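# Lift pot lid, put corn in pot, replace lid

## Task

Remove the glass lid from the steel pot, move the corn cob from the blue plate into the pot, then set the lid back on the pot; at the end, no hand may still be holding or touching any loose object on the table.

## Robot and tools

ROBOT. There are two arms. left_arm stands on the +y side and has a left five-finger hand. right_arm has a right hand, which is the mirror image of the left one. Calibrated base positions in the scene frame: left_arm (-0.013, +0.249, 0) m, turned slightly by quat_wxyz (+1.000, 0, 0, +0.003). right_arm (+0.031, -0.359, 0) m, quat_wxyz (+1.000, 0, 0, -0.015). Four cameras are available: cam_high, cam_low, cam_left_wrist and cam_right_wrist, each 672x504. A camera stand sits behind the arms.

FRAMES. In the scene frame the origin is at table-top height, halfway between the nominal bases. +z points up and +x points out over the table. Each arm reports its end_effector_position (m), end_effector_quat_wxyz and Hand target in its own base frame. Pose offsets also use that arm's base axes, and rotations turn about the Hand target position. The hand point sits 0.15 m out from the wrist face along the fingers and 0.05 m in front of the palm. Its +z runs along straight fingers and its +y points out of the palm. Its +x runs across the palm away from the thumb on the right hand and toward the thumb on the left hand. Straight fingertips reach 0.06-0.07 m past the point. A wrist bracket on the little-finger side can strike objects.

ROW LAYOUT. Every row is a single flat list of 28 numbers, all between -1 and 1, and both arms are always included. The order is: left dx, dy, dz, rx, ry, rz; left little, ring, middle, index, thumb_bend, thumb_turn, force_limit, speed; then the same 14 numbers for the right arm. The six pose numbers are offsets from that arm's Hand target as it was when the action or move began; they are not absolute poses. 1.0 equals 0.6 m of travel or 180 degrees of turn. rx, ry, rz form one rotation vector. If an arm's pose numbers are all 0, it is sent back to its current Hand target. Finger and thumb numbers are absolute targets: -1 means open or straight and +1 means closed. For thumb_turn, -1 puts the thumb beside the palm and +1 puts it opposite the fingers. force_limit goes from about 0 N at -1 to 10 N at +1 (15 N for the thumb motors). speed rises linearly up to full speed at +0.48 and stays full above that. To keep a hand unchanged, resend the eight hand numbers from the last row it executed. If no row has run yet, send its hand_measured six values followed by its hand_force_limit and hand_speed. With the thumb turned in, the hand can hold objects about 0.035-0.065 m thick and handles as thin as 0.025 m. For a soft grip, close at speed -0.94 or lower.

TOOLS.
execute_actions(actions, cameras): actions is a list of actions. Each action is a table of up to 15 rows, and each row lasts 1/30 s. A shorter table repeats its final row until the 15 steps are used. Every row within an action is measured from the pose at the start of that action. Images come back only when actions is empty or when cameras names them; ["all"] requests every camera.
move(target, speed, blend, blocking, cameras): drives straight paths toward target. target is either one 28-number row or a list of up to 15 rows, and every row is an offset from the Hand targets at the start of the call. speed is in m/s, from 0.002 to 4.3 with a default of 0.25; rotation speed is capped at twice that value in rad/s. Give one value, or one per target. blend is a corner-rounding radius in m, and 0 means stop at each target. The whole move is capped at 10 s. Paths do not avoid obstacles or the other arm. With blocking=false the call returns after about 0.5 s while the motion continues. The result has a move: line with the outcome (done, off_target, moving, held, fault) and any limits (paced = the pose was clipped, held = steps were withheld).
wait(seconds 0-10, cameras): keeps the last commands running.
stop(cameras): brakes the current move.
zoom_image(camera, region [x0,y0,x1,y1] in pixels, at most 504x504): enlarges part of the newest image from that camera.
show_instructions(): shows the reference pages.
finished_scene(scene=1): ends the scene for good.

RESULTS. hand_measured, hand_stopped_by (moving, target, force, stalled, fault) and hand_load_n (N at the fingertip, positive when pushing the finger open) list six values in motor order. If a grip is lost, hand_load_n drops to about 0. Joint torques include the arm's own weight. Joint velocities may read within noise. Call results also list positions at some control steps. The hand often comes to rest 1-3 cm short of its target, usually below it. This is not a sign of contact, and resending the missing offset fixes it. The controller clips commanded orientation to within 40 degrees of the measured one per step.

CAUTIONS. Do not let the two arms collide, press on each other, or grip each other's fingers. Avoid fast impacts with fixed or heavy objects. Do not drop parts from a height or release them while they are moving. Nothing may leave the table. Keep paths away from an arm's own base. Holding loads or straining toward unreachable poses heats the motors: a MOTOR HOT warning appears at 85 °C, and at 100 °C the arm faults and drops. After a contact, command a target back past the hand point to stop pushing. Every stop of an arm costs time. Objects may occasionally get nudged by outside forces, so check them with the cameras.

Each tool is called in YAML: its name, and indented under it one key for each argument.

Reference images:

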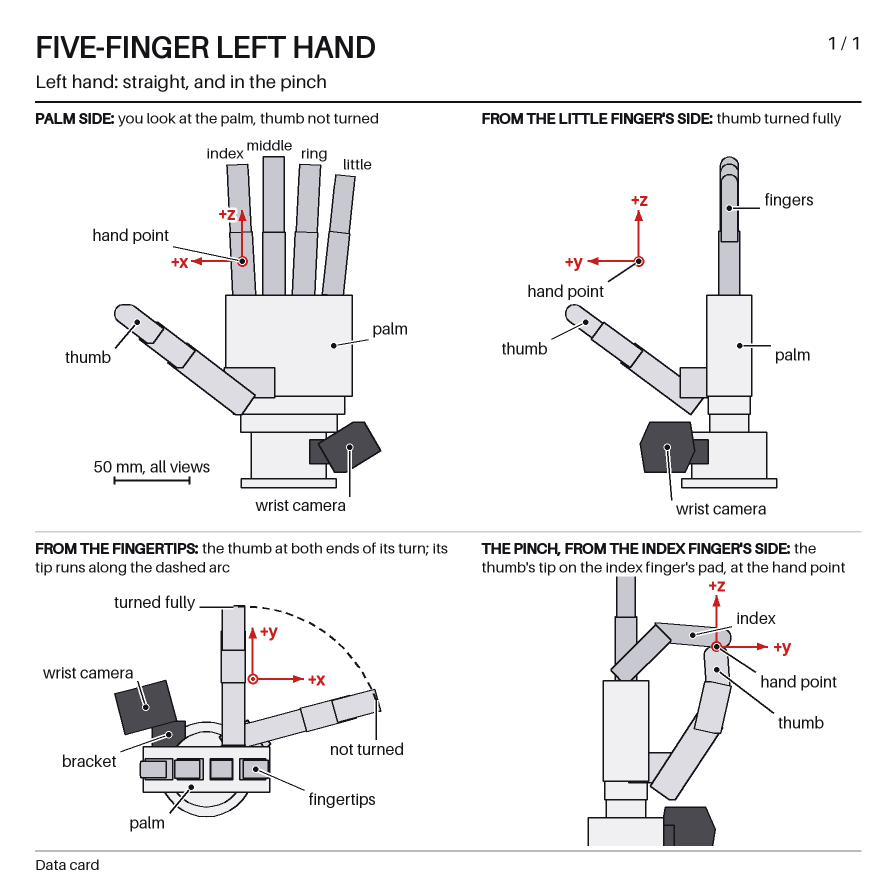

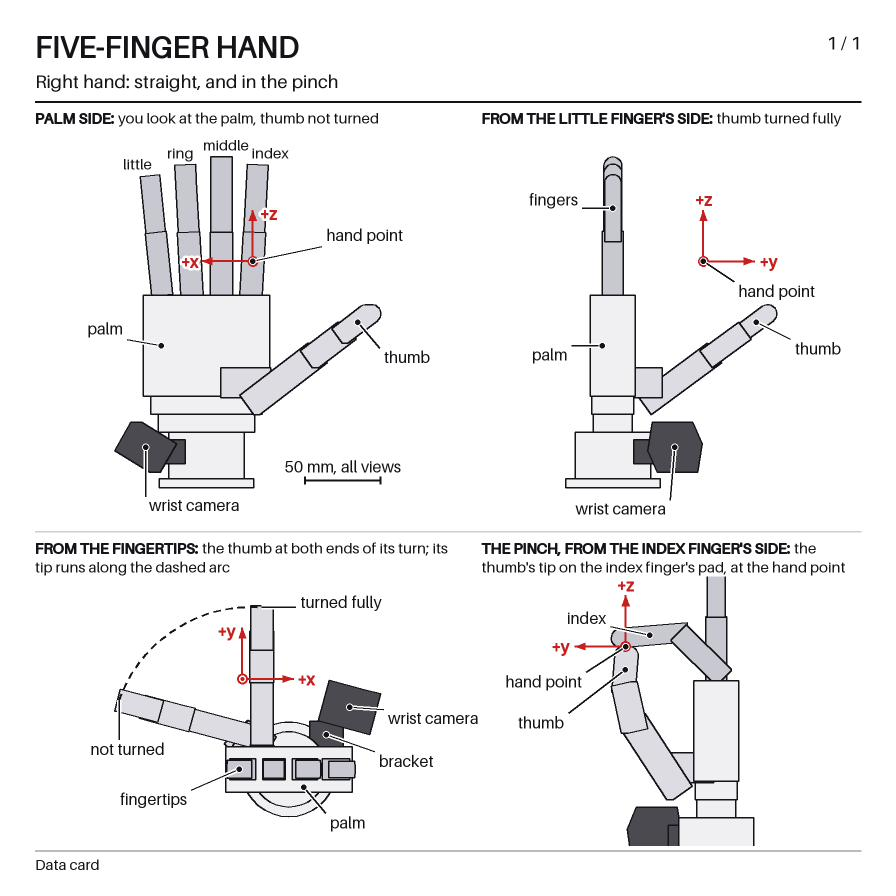

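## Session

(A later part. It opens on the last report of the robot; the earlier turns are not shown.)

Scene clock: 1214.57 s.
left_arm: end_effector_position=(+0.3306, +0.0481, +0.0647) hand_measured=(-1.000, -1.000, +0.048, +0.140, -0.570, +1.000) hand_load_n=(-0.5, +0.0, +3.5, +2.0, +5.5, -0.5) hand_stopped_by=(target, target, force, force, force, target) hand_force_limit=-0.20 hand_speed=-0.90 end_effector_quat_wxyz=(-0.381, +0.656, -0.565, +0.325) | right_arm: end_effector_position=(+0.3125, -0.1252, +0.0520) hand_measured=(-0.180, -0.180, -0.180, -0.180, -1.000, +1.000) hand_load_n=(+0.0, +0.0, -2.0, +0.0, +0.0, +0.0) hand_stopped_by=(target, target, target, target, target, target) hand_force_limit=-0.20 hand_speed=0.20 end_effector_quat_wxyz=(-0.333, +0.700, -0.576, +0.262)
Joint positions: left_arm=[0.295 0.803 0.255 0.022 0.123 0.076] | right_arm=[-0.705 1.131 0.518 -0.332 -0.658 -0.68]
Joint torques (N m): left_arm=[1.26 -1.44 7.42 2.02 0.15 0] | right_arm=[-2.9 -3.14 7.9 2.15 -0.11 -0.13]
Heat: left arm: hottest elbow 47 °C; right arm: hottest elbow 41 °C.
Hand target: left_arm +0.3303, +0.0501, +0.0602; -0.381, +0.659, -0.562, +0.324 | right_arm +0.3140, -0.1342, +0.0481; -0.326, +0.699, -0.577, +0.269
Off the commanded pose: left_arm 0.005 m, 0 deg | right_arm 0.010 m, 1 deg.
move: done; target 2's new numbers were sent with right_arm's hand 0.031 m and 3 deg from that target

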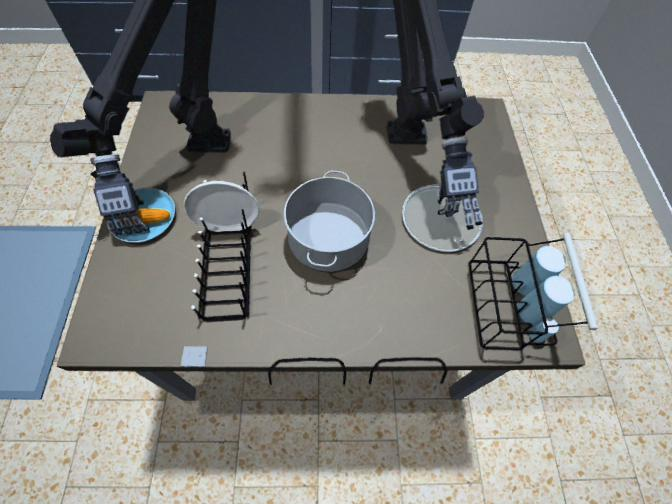

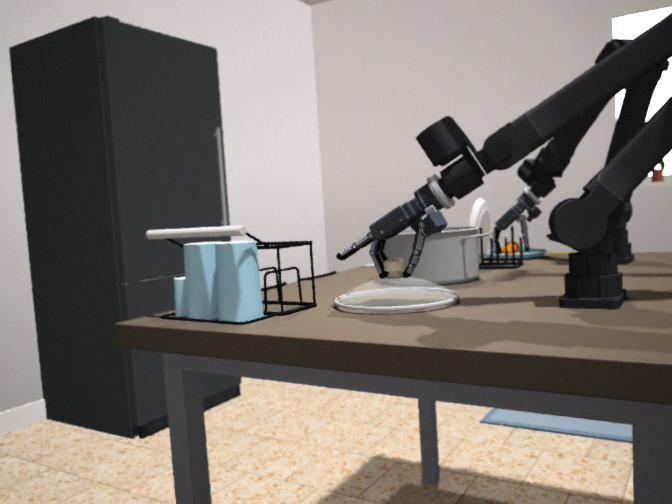

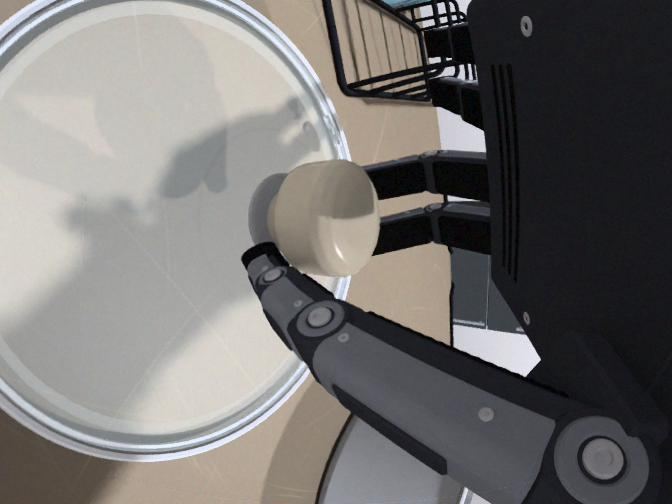

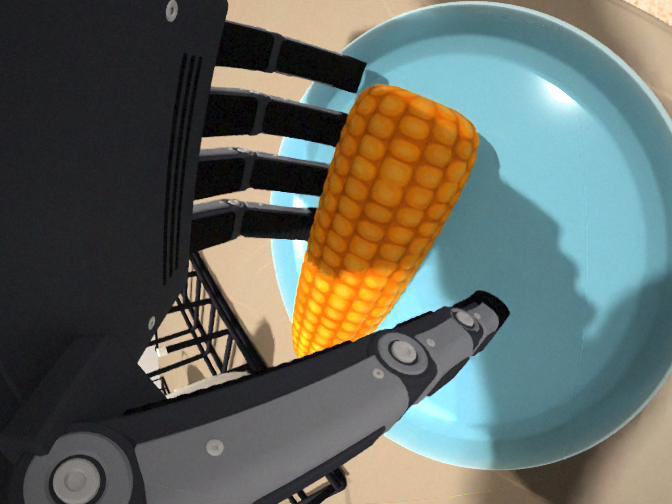

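move:
  target: [0,0,0,0,0,0,-1,-1,0.3,0.3,0.0,1,-0.2,-0.9,0,0,0,0,0,0,0.4,0.4,0.4,0.4,0.2,1,-0.2,-0.85]
  speed: 0.08
  cameras: ["all"]

zoom_image:
  camera: "cam_low"
  region: [460, 170, 580, 280]

Scene clock: 1236.70 s.
left_arm: end_effector_position=(+0.3306, +0.0481, +0.0647) hand_measured=(-1.000, -1.000, +0.048, +0.140, -0.570, +1.000) hand_load_n=(+0.0, +0.0, +3.5, +2.0, +5.5, -0.5) hand_stopped_by=(target, target, force, force, force, target) hand_force_limit=-0.20 hand_speed=-0.90 end_effector_quat_wxyz=(-0.381, +0.656, -0.565, +0.325) | right_arm: end_effector_position=(+0.3128, -0.1271, +0.0476) hand_measured=(+0.400, +0.262, +0.164, +0.206, -0.820, +1.000) hand_load_n=(+0.5, +5.0, +0.5, +4.5, +11.5, +4.0) hand_stopped_by=(target, force, force, force, force, target) hand_force_limit=-0.20 hand_speed=-0.85 end_effector_quat_wxyz=(-0.329, +0.700, -0.578, +0.260)
Joint positions: left_arm=[0.295 0.803 0.255 0.022 0.123 0.076] | right_arm=[-0.705 1.146 0.518 -0.322 -0.65 -0.68]
Joint torques (N m): left_arm=[1.2 -1.2 7.41 2 0.16 0.01] | right_arm=[-2.9 -4.01 7.82 1.66 -0.43 -0.12]
Heat: left arm: hottest elbow 44 °C; right arm: hottest elbow 41 °C.
Hand target: left_arm +0.3303, +0.0501, +0.0602; -0.381, +0.659, -0.562, +0.324 | right_arm +0.3140, -0.1342, +0.0481; -0.326, +0.699, -0.577, +0.269
Off the commanded pose: left_arm 0.005 m, 0 deg | right_arm 0.007 m, 1 deg.
move: done

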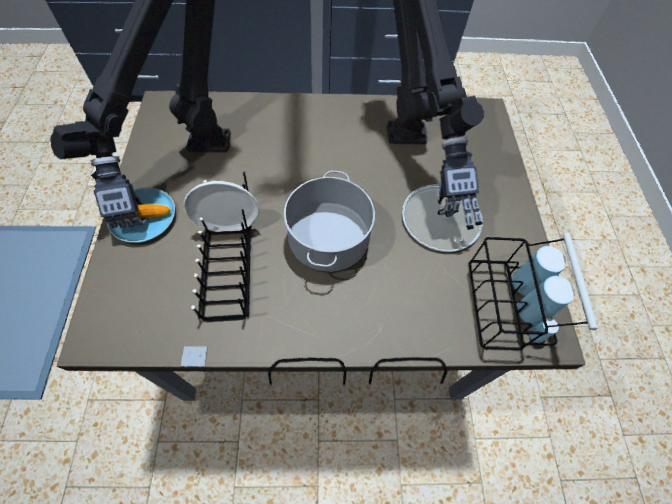

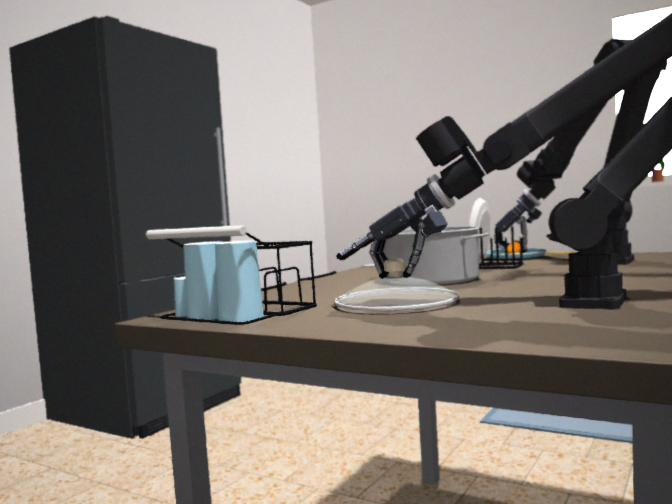

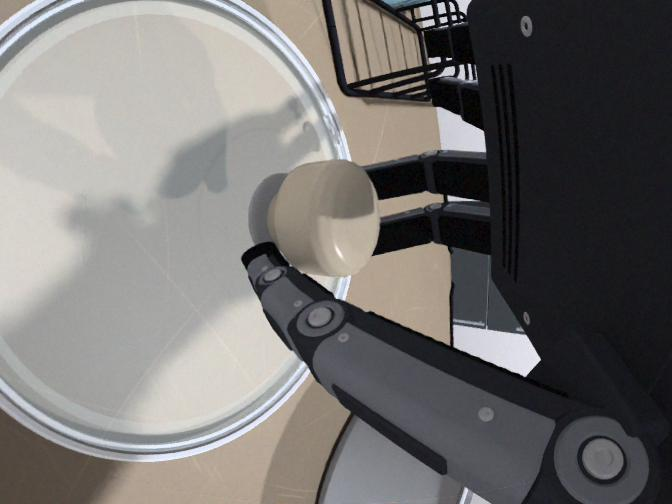

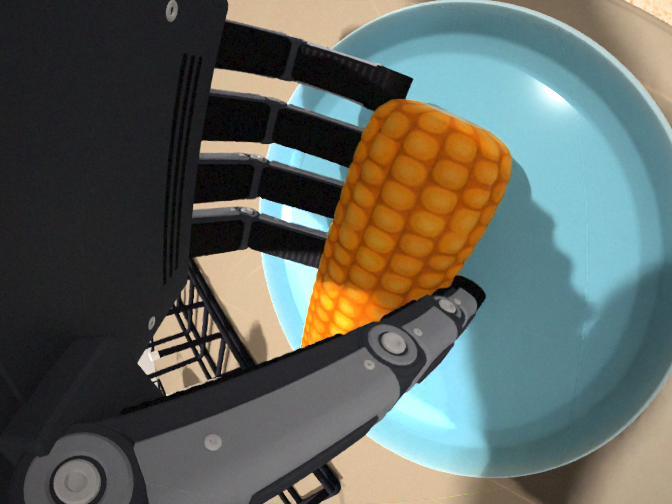

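Scaled by 4.200 from the camera's 672x504 image, which has a finer 960x720 frame.

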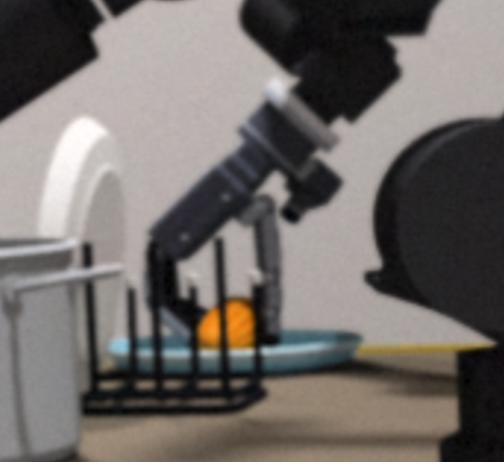

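move:
  target: [0,0,0,0,0,0,-1,-1,0.3,0.3,0.0,1,-0.2,-0.9,0,0,0.117,0,0,0,0.4,0.4,0.4,0.4,0.2,1,-0.2,-0.85]
  speed: 0.06
  cameras: ["cam_high","cam_low","cam_right_wrist"]

zoom_image:
  camera: "cam_low"
  region: [460, 150, 580, 280]

Scene clock: 1247.43 s.
left_arm: end_effector_position=(+0.3306, +0.0481, +0.0647) hand_measured=(-1.000, -1.000, +0.048, +0.140, -0.570, +1.000) hand_load_n=(+0.0, +0.0, +4.0, +2.0, +5.5, -0.5) hand_stopped_by=(target, target, force, force, force, target) hand_force_limit=-0.20 hand_speed=-0.90 end_effector_quat_wxyz=(-0.381, +0.656, -0.565, +0.325) | right_arm: end_effector_position=(+0.2963, -0.1136, +0.0865) hand_measured=(+0.400, +0.262, +0.164, +0.206, -0.820, +1.000) hand_load_n=(+0.5, +5.0, +0.5, +4.5, +11.5, +4.5) hand_stopped_by=(target, force, force, force, force, target) hand_force_limit=-0.20 hand_speed=-0.85 end_effector_quat_wxyz=(-0.329, +0.699, -0.591, +0.233)
Joint positions: left_arm=[0.295 0.803 0.255 0.022 0.123 0.076] | right_arm=[-0.705 1.032 0.577 -0.555 -0.647 -0.68]
Joint torques (N m): left_arm=[1.08 -1.32 7.42 2 0.15 0] | right_arm=[-2.78 -4.84 13.67 0.8 -0.52 -0.1]
Heat: left arm: hottest elbow 43 °C; right arm: hottest elbow 41 °C.
Hand target: left_arm +0.3303, +0.0501, +0.0602; -0.381, +0.659, -0.562, +0.324 | right_arm +0.3141, -0.1342, +0.1183; -0.326, +0.699, -0.577, +0.269
Off the commanded pose: left_arm 0.005 m, 0 deg | right_arm 0.042 m, 4 deg.
move: off_target (right_arm)
Images, in order (width x height): cam_high 672x504, cam_low 672x504, cam_right_wrist 672x504.

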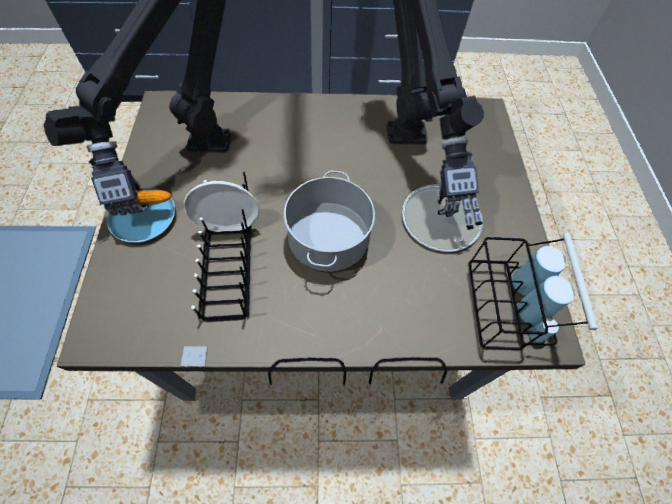

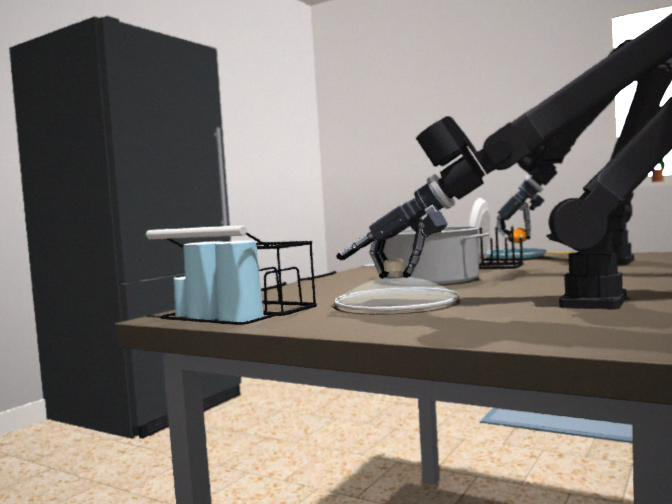

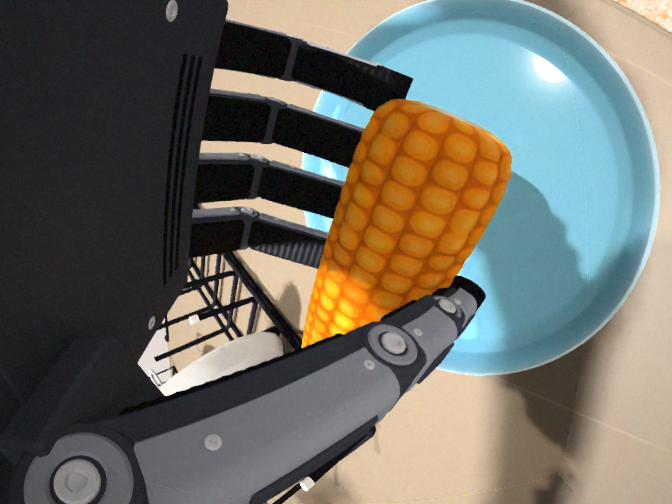

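Scaled by 3.877 from the camera's 672x504 image, which has a finer 960x720 frame.

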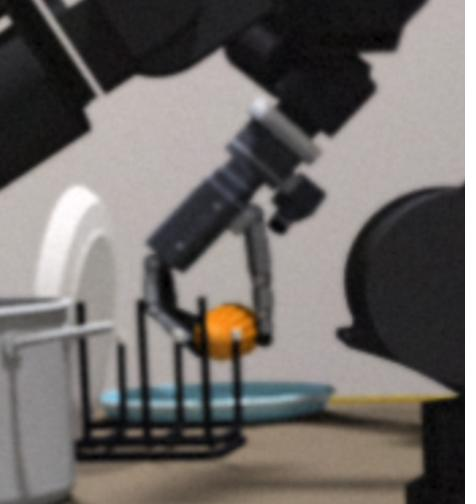

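move:
  target:
    - [0,0,0,0,0,0,-1,-1,0.3,0.3,0.0,1,-0.2,-0.9,0,0,0.3667,0,0,0,0.4,0.4,0.4,0.4,0.2,1,-0.2,-0.85]
    - [0,0,0,0,0,0,-1,-1,0.3,0.3,0.0,1,-0.2,-0.9,0.0433,0.857,0.353,-0.0397,0.0747,0.1879,0.4,0.4,0.4,0.4,0.2,1,-0.2,-0.85]
  speed: 0.2
  blend: 0.05
  cameras: ["cam_high","cam_low","cam_right_wrist"]

zoom_image:
  camera: "cam_high"
  region: [240, 100, 420, 280]

Scene clock: 1319.83 s.
left_arm: end_effector_position=(+0.3306, +0.0481, +0.0647) hand_measured=(-1.000, -1.000, +0.048, +0.140, -0.570, +1.000) hand_load_n=(+0.0, +0.0, +3.5, +2.0, +5.5, -0.5) hand_stopped_by=(target, target, force, force, force, target) hand_force_limit=-0.20 hand_speed=-0.90 end_effector_quat_wxyz=(-0.381, +0.656, -0.565, +0.325) | right_arm: end_effector_position=(+0.3329, +0.3667, +0.2940) hand_measured=(+0.400, +0.262, +0.164, +0.206, -0.820, +1.000) hand_load_n=(+0.5, +5.0, +0.5, +5.0, +11.5, +4.5) hand_stopped_by=(target, force, force, force, force, target) hand_force_limit=-0.20 hand_speed=-0.85 end_effector_quat_wxyz=(-0.248, +0.891, -0.366, +0.104)
Joint positions: left_arm=[0.295 0.803 0.255 0.022 0.123 0.076] | right_arm=[0.772 1.408 1.512 -1.13 -0.007 -0.017]
Joint torques (N m): left_arm=[1.32 -1.26 7.41 1.96 0.14 0] | right_arm=[-1.44 -9.58 15.32 0.75 0.14 0.12]
Heat: left arm: hottest elbow 41 °C; right arm: hottest elbow 47 °C.
Hand target: left_arm +0.3303, +0.0501, +0.0602; -0.381, +0.659, -0.562, +0.324 | right_arm +0.3399, +0.3801, +0.3300; -0.278, +0.881, -0.365, +0.115
Off the commanded pose: left_arm 0.005 m, 0 deg | right_arm 0.039 m, 4 deg.
move: off_target (right_arm)
Images, in order (width x height): cam_high 672x504, cam_low 672x504, cam_right_wrist 672x504.

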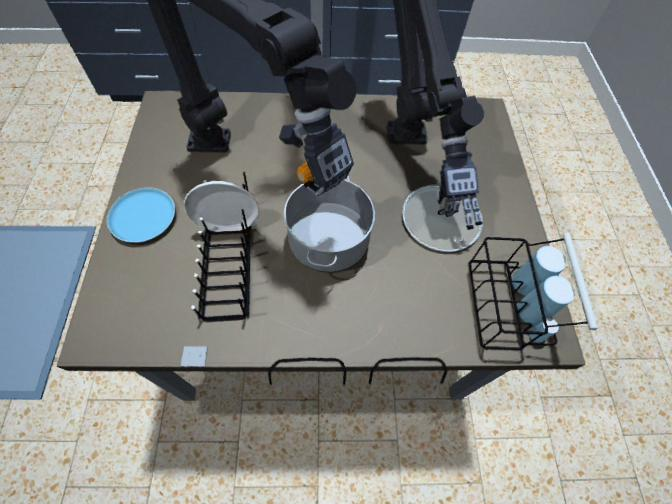

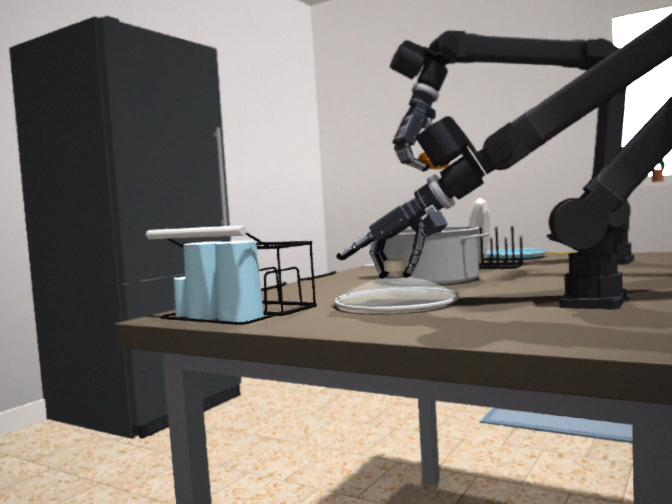

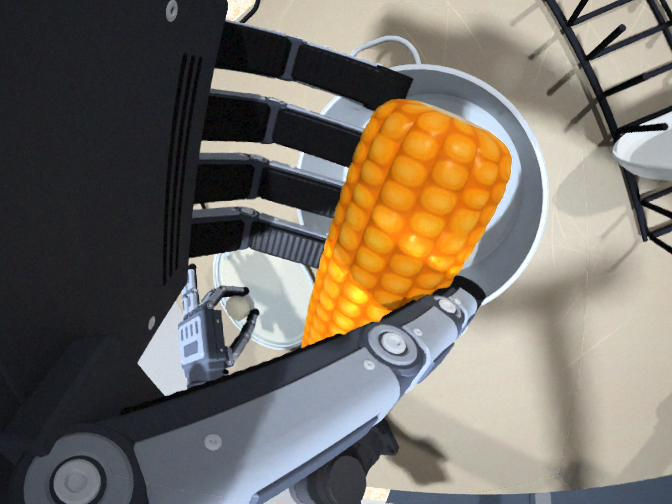

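Scaled by 2.800 from the camera's 672x504 image, which has a finer 960x720 frame.

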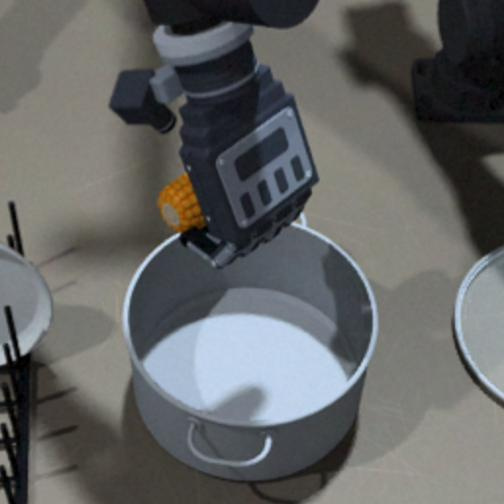

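move:
  target: [0,0,0,0,0,0,-1,-1,0.3,0.3,0.0,1,-0.2,-0.9,0.0033,0.03,-0.2417,0,0,0,0.4,0.4,0.4,0.4,0.2,1,-0.2,-0.85]
  speed: 0.12
  cameras: ["cam_high","cam_low","cam_right_wrist"]

zoom_image:
  camera: "cam_high"
  region: [240, 100, 420, 280]

zoom_image:
  camera: "cam_low"
  region: [340, 110, 540, 310]

Scene clock: 1347.87 s.
left_arm: end_effector_position=(+0.3306, +0.0481, +0.0647) hand_measured=(-1.000, -1.000, +0.048, +0.140, -0.570, +1.000) hand_load_n=(+0.0, +0.0, +3.5, +2.0, +5.5, -0.5) hand_stopped_by=(target, target, force, force, force, target) hand_force_limit=-0.20 hand_speed=-0.90 end_effector_quat_wxyz=(-0.381, +0.656, -0.565, +0.325) | right_arm: end_effector_position=(+0.3422, +0.3873, +0.1765) hand_measured=(+0.400, +0.262, +0.164, +0.206, -0.820, +1.000) hand_load_n=(+0.5, +4.5, +0.5, +4.5, +11.0, +4.5) hand_stopped_by=(target, force, force, force, force, target) hand_force_limit=-0.20 hand_speed=-0.85 end_effector_quat_wxyz=(-0.262, +0.886, -0.367, +0.111)
Joint positions: left_arm=[0.295 0.803 0.255 0.022 0.123 0.076] | right_arm=[0.791 1.458 1.246 -0.783 0.007 0.003]
Joint torques (N m): left_arm=[1.32 -1.2 7.42 1.96 0.15 0.01] | right_arm=[-1.14 -9.99 9.7 1.96 0.16 0.1]
Heat: left arm: hottest elbow 40 °C; right arm: hottest elbow 53 °C.
Hand target: left_arm +0.3303, +0.0501, +0.0602; -0.381, +0.659, -0.562, +0.324 | right_arm +0.3419, +0.3981, +0.1851; -0.278, +0.881, -0.365, +0.115
Off the commanded pose: left_arm 0.005 m, 0 deg | right_arm 0.014 m, 2 deg.
move: off_target (right_arm)
Images, in order (width x height): cam_high 672x504, cam_low 672x504, cam_right_wrist 672x504.

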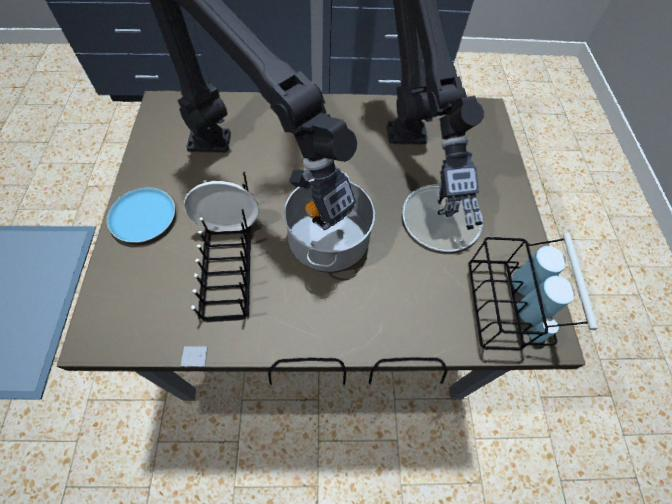

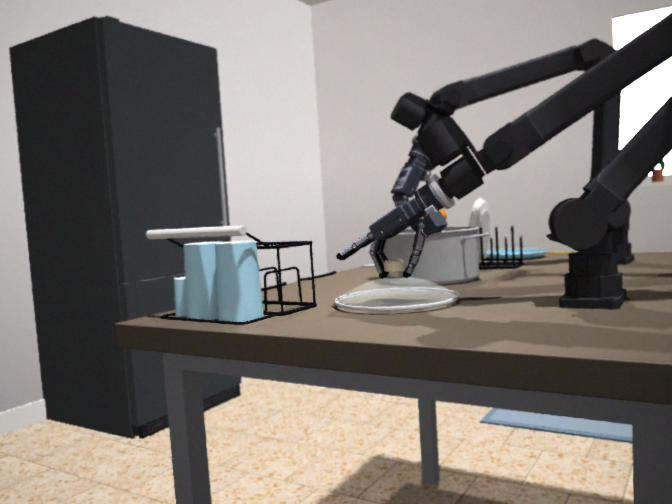

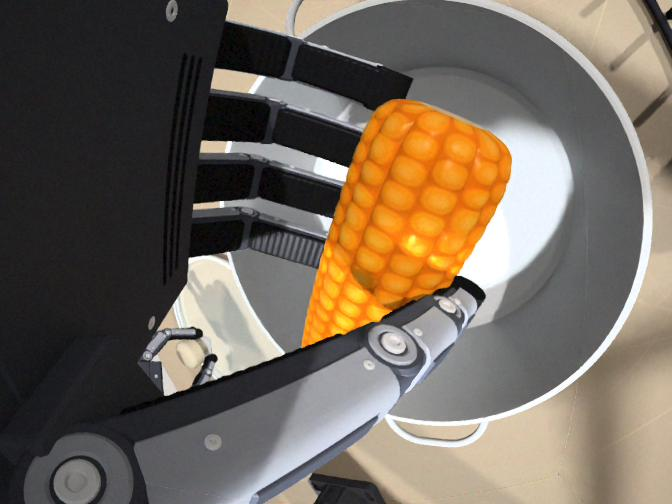

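Scaled by 2.800 from the camera's 672x504 image, which has a finer 960x720 frame.

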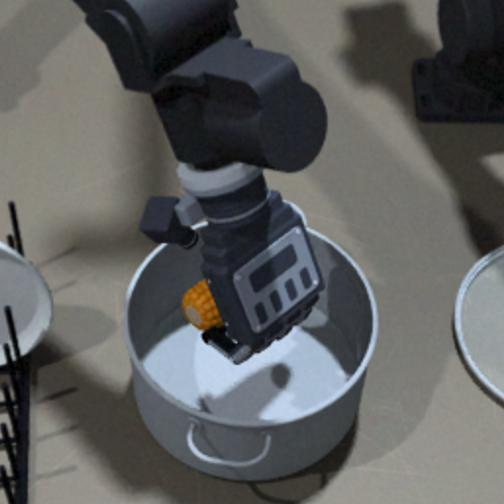

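Scaled by 2.520 from the camera's 672x504 image, which has a finer 960x720 frame.

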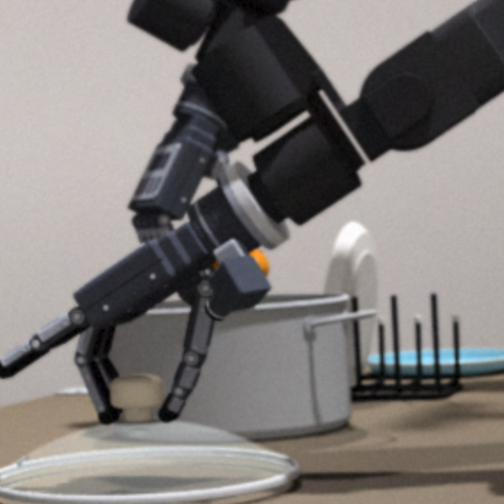

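move:
  target: [0,0,0,0,0,0,-1,-1,0.3,0.3,0.0,1,-0.2,-0.9,-0.0058,-0.0058,-0.1275,0,0,0,0.4,0.4,0.4,0.4,0.2,1,-0.2,-0.85]
  speed: 0.08
  cameras: ["cam_high","cam_low","cam_right_wrist"]

zoom_image:
  camera: "cam_high"
  region: [260, 140, 400, 280]

Scene clock: 1382.87 s.
left_arm: end_effector_position=(+0.3306, +0.0481, +0.0647) hand_measured=(-1.000, -1.000, +0.048, +0.140, -0.570, +1.000) hand_load_n=(+0.0, +0.0, +3.5, +2.0, +5.5, -0.5) hand_stopped_by=(target, target, force, force, force, target) hand_force_limit=-0.20 hand_speed=-0.90 end_effector_quat_wxyz=(-0.381, +0.656, -0.565, +0.325) | right_arm: end_effector_position=(+0.3387, +0.3837, +0.1025) hand_measured=(+0.400, +0.262, +0.164, +0.206, -0.820, +1.000) hand_load_n=(+0.5, +5.0, +0.5, +4.5, +11.5, +4.5) hand_stopped_by=(target, force, force, force, force, target) hand_force_limit=-0.20 hand_speed=-0.85 end_effector_quat_wxyz=(-0.264, +0.885, -0.367, +0.112)
Joint positions: left_arm=[0.295 0.803 0.255 0.022 0.123 0.076] | right_arm=[0.791 1.503 1.09 -0.577 0.008 0.004]
Joint torques (N m): left_arm=[1.14 -1.26 7.41 1.98 0.15 0] | right_arm=[-0.97 -10.29 8.96 1.99 0.16 0.11]
Heat: left arm: hottest elbow 40 °C; right arm: hottest elbow 47 °C.
Hand target: left_arm +0.3303, +0.0501, +0.0602; -0.381, +0.659, -0.562, +0.324 | right_arm +0.3385, +0.3946, +0.1085; -0.278, +0.881, -0.365, +0.115
Off the commanded pose: left_arm 0.005 m, 0 deg | right_arm 0.012 m, 2 deg.
move: off_target (right_arm)
Images, in order (width x height): cam_high 672x504, cam_low 672x504, cam_right_wrist 672x504.

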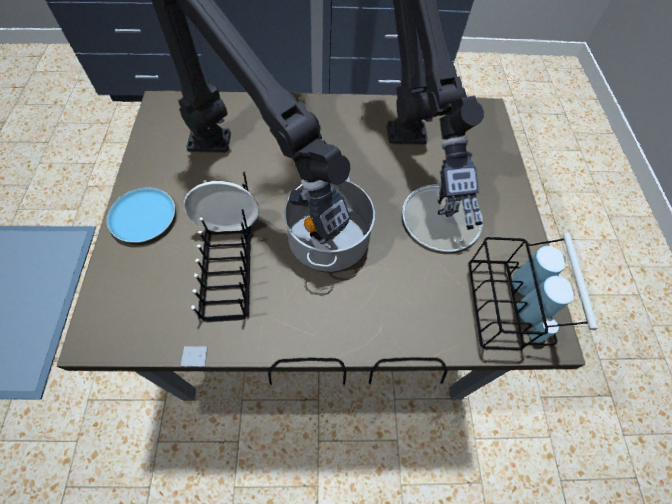

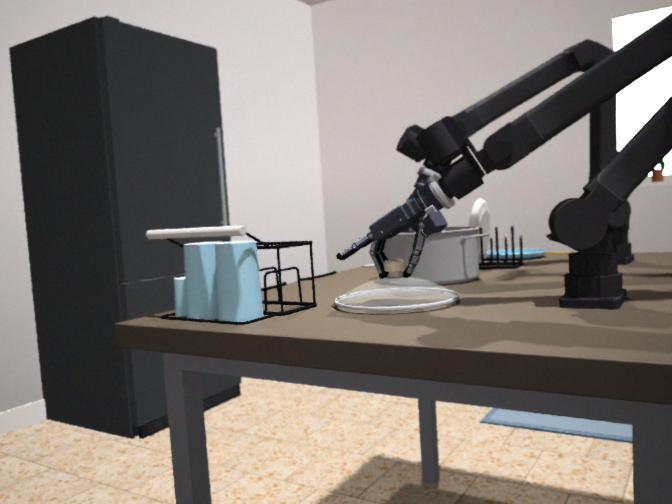

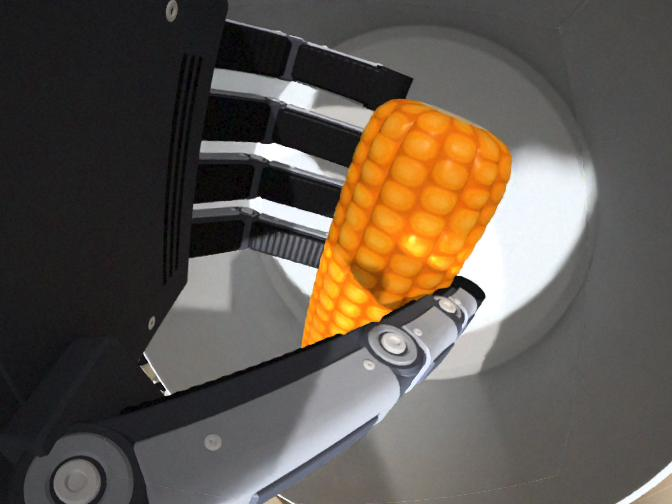

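Scaled by 3.600 from the camera's 672x504 image, which has a finer 960x720 frame.

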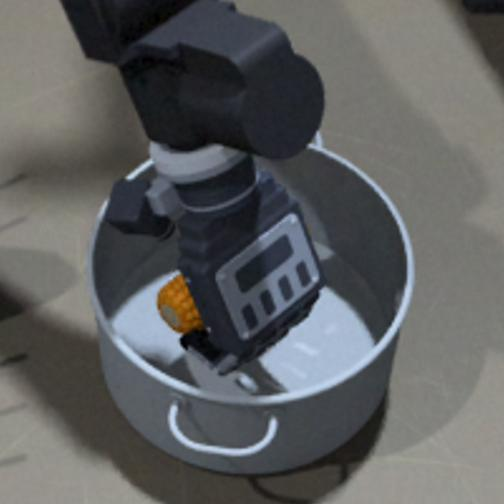

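move:
  target: [0,0,0,0,0,0,-1,-1,0.3,0.3,0.0,1,-0.2,-0.9,0,0,-0.0717,0,0,0,0.4,0.4,0.4,0.4,0.2,1,-0.2,-0.85]
  speed: 0.07
  cameras: ["cam_high","cam_right_wrist"]

zoom_image:
  camera: "cam_high"
  region: [260, 140, 400, 280]

Scene clock: 1400.03 s.
left_arm: end_effector_position=(+0.3306, +0.0481, +0.0647) hand_measured=(-1.000, -1.000, +0.048, +0.140, -0.570, +1.000) hand_load_n=(+0.0, +0.0, +3.5, +2.0, +5.5, -0.5) hand_stopped_by=(target, target, force, force, force, target) hand_force_limit=-0.20 hand_speed=-0.90 end_effector_quat_wxyz=(-0.381, +0.656, -0.565, +0.325) | right_arm: end_effector_position=(+0.3388, +0.3837, +0.0603) hand_measured=(+0.400, +0.262, +0.164, +0.206, -0.820, +1.000) hand_load_n=(+0.5, +4.5, +1.0, +4.5, +11.5, +4.5) hand_stopped_by=(target, force, force, force, force, target) hand_force_limit=-0.20 hand_speed=-0.85 end_effector_quat_wxyz=(-0.265, +0.885, -0.367, +0.112)
Joint positions: left_arm=[0.295 0.803 0.255 0.022 0.123 0.076] | right_arm=[0.791 1.554 1.026 -0.459 0.008 0.004]
Joint torques (N m): left_arm=[1.2 -1.26 7.39 1.99 0.15 0] | right_arm=[-1.08 -10.17 8.42 2.02 0.17 0.11]
Heat: left arm: hottest elbow 40 °C; right arm: hottest elbow 46 °C.
Hand target: left_arm +0.3303, +0.0501, +0.0602; -0.381, +0.659, -0.562, +0.324 | right_arm +0.3385, +0.3946, +0.0655; -0.278, +0.881, -0.365, +0.115
Off the commanded pose: left_arm 0.005 m, 0 deg | right_arm 0.012 m, 2 deg.
move: off_target (right_arm)
Images, in order (width x height): cam_high 672x504, cam_right_wrist 672x504.

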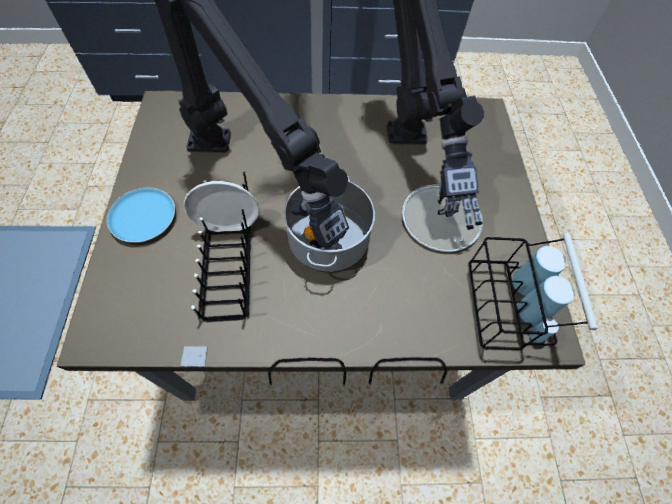

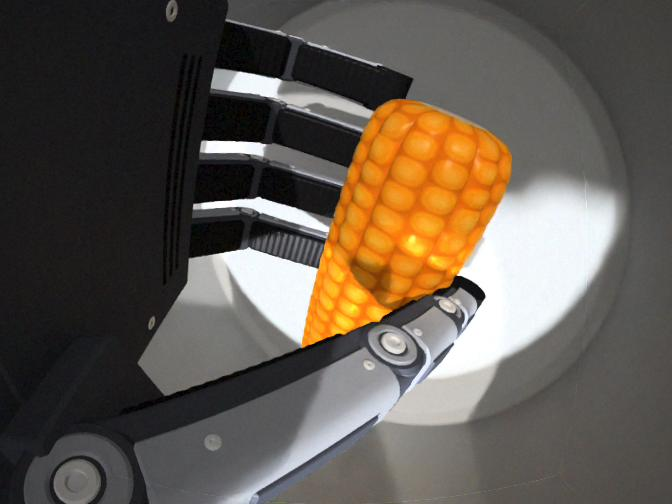

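Scaled by 3.600 from the camera's 672x504 image, which has a finer 960x720 frame.

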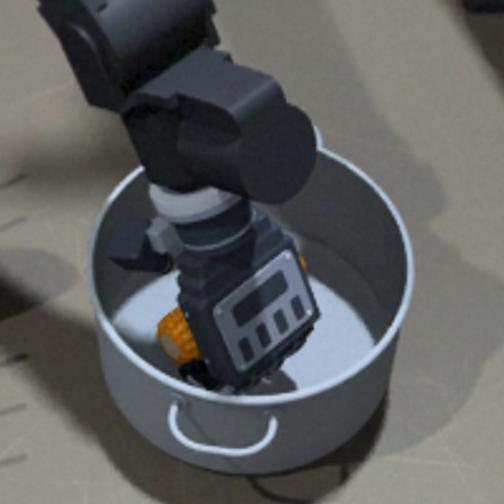

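move:
  target:
    - [0,0,0,0,0,0,-1,-1,0.3,0.3,0.0,1,-0.2,-0.9,0,0,-0.015,0,0,0,0.4,0.4,0.4,0.4,0.2,1,-0.2,-0.85]
    - [0,0,0,0,0,0,-1,-1,0.3,0.3,0.0,1,-0.2,-0.9,0,0,-0.015,0,0,0,-0.35,-0.35,-0.35,-0.35,-1,1,-0.2,-0.4]
    - [0.016,0.003,0.433,0.0069,-0.0439,0,-1,-1,0.3,0.3,0.0,1,-0.2,-0.9,0,0,0.4,0,0,0,-0.35,-0.35,-0.35,-0.35,-1,1,-0.2,-0.4]
  speed: [0.07,0.07,0.11]
  cameras: ["all"]

zoom_image:
  camera: "cam_high"
  region: [260, 140, 500, 280]

Scene clock: 1443.97 s.
left_arm: end_effector_position=(+0.3220, +0.0445, +0.2484) hand_measured=(-1.000, -1.000, +0.048, +0.140, -0.570, +1.000) hand_load_n=(+0.0, +0.0, +6.0, +1.5, +9.0, +1.0) hand_stopped_by=(target, target, force, force, force, target) hand_force_limit=-0.20 hand_speed=-0.90 end_effector_quat_wxyz=(-0.377, +0.656, -0.565, +0.329) | right_arm: end_effector_position=(+0.3346, +0.3804, +0.2726) hand_measured=(-0.350, -0.350, -0.350, -0.350, -1.000, +1.000) hand_load_n=(+0.0, +0.0, +0.0, +0.0, +0.0, +0.0) hand_stopped_by=(target, target, target, target, target, target) hand_force_limit=-0.20 hand_speed=-0.40 end_effector_quat_wxyz=(-0.251, +0.888, -0.370, +0.106)
Joint positions: left_arm=[0.302 0.589 0.687 -0.625 0.138 0.074] | right_arm=[0.792 1.426 1.472 -1.065 0.008 0.009]
Joint torques (N m): left_arm=[1.61 -2.67 17.69 2.03 0.34 -0.12] | right_arm=[-1.08 -10.52 14.64 0.79 0.13 0.07]
Heat: left arm: hottest elbow 41 °C; right arm: hottest elbow 44 °C.
Hand target: left_arm +0.3399, +0.0520, +0.3200; -0.426, +0.631, -0.538, +0.363 | right_arm +0.3386, +0.3946, +0.3054; -0.278, +0.881, -0.365, +0.115
Off the commanded pose: left_arm 0.074 m, 8 deg | right_arm 0.036 m, 3 deg.
move: off_target (left_arm, right_arm); target 2's new numbers were sent with right_arm's hand 0.011 m and 2 deg from that target

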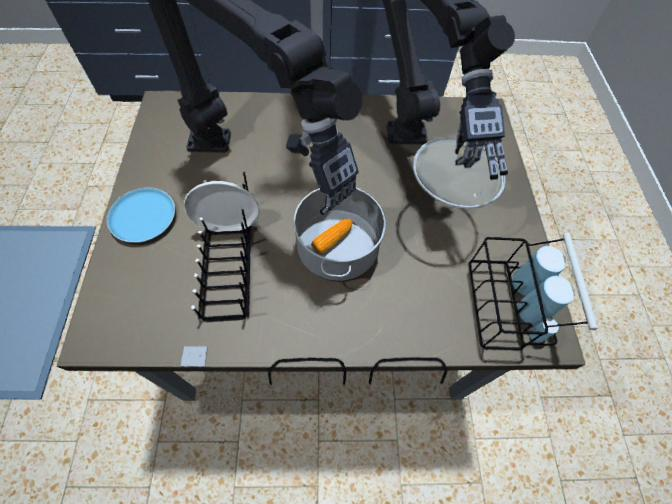

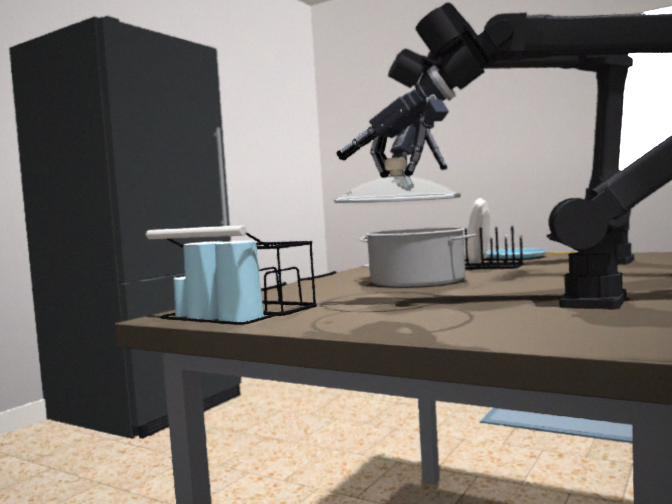

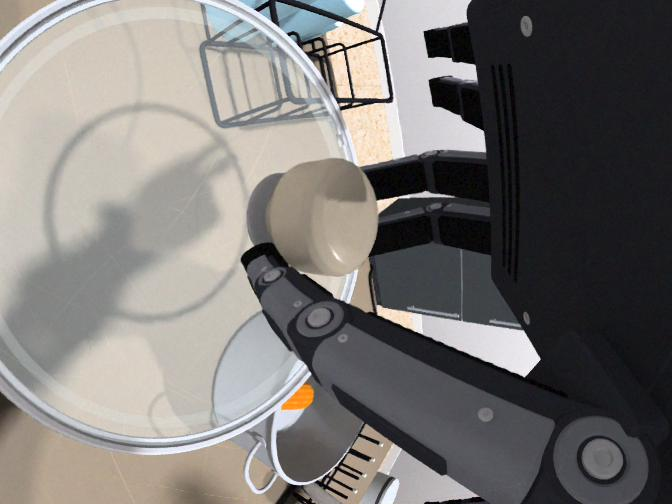

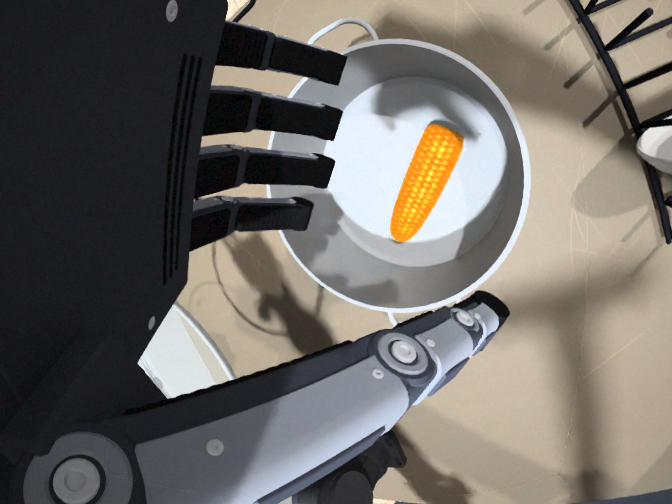

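Scaled by 2.100 from the camera's 672x504 image, which has a finer 960x720 frame.

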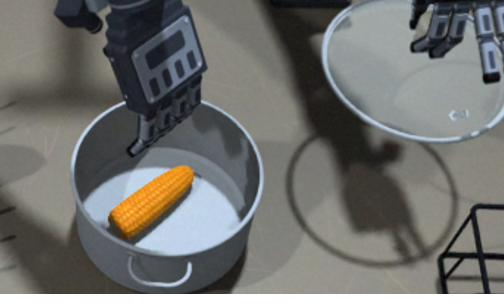

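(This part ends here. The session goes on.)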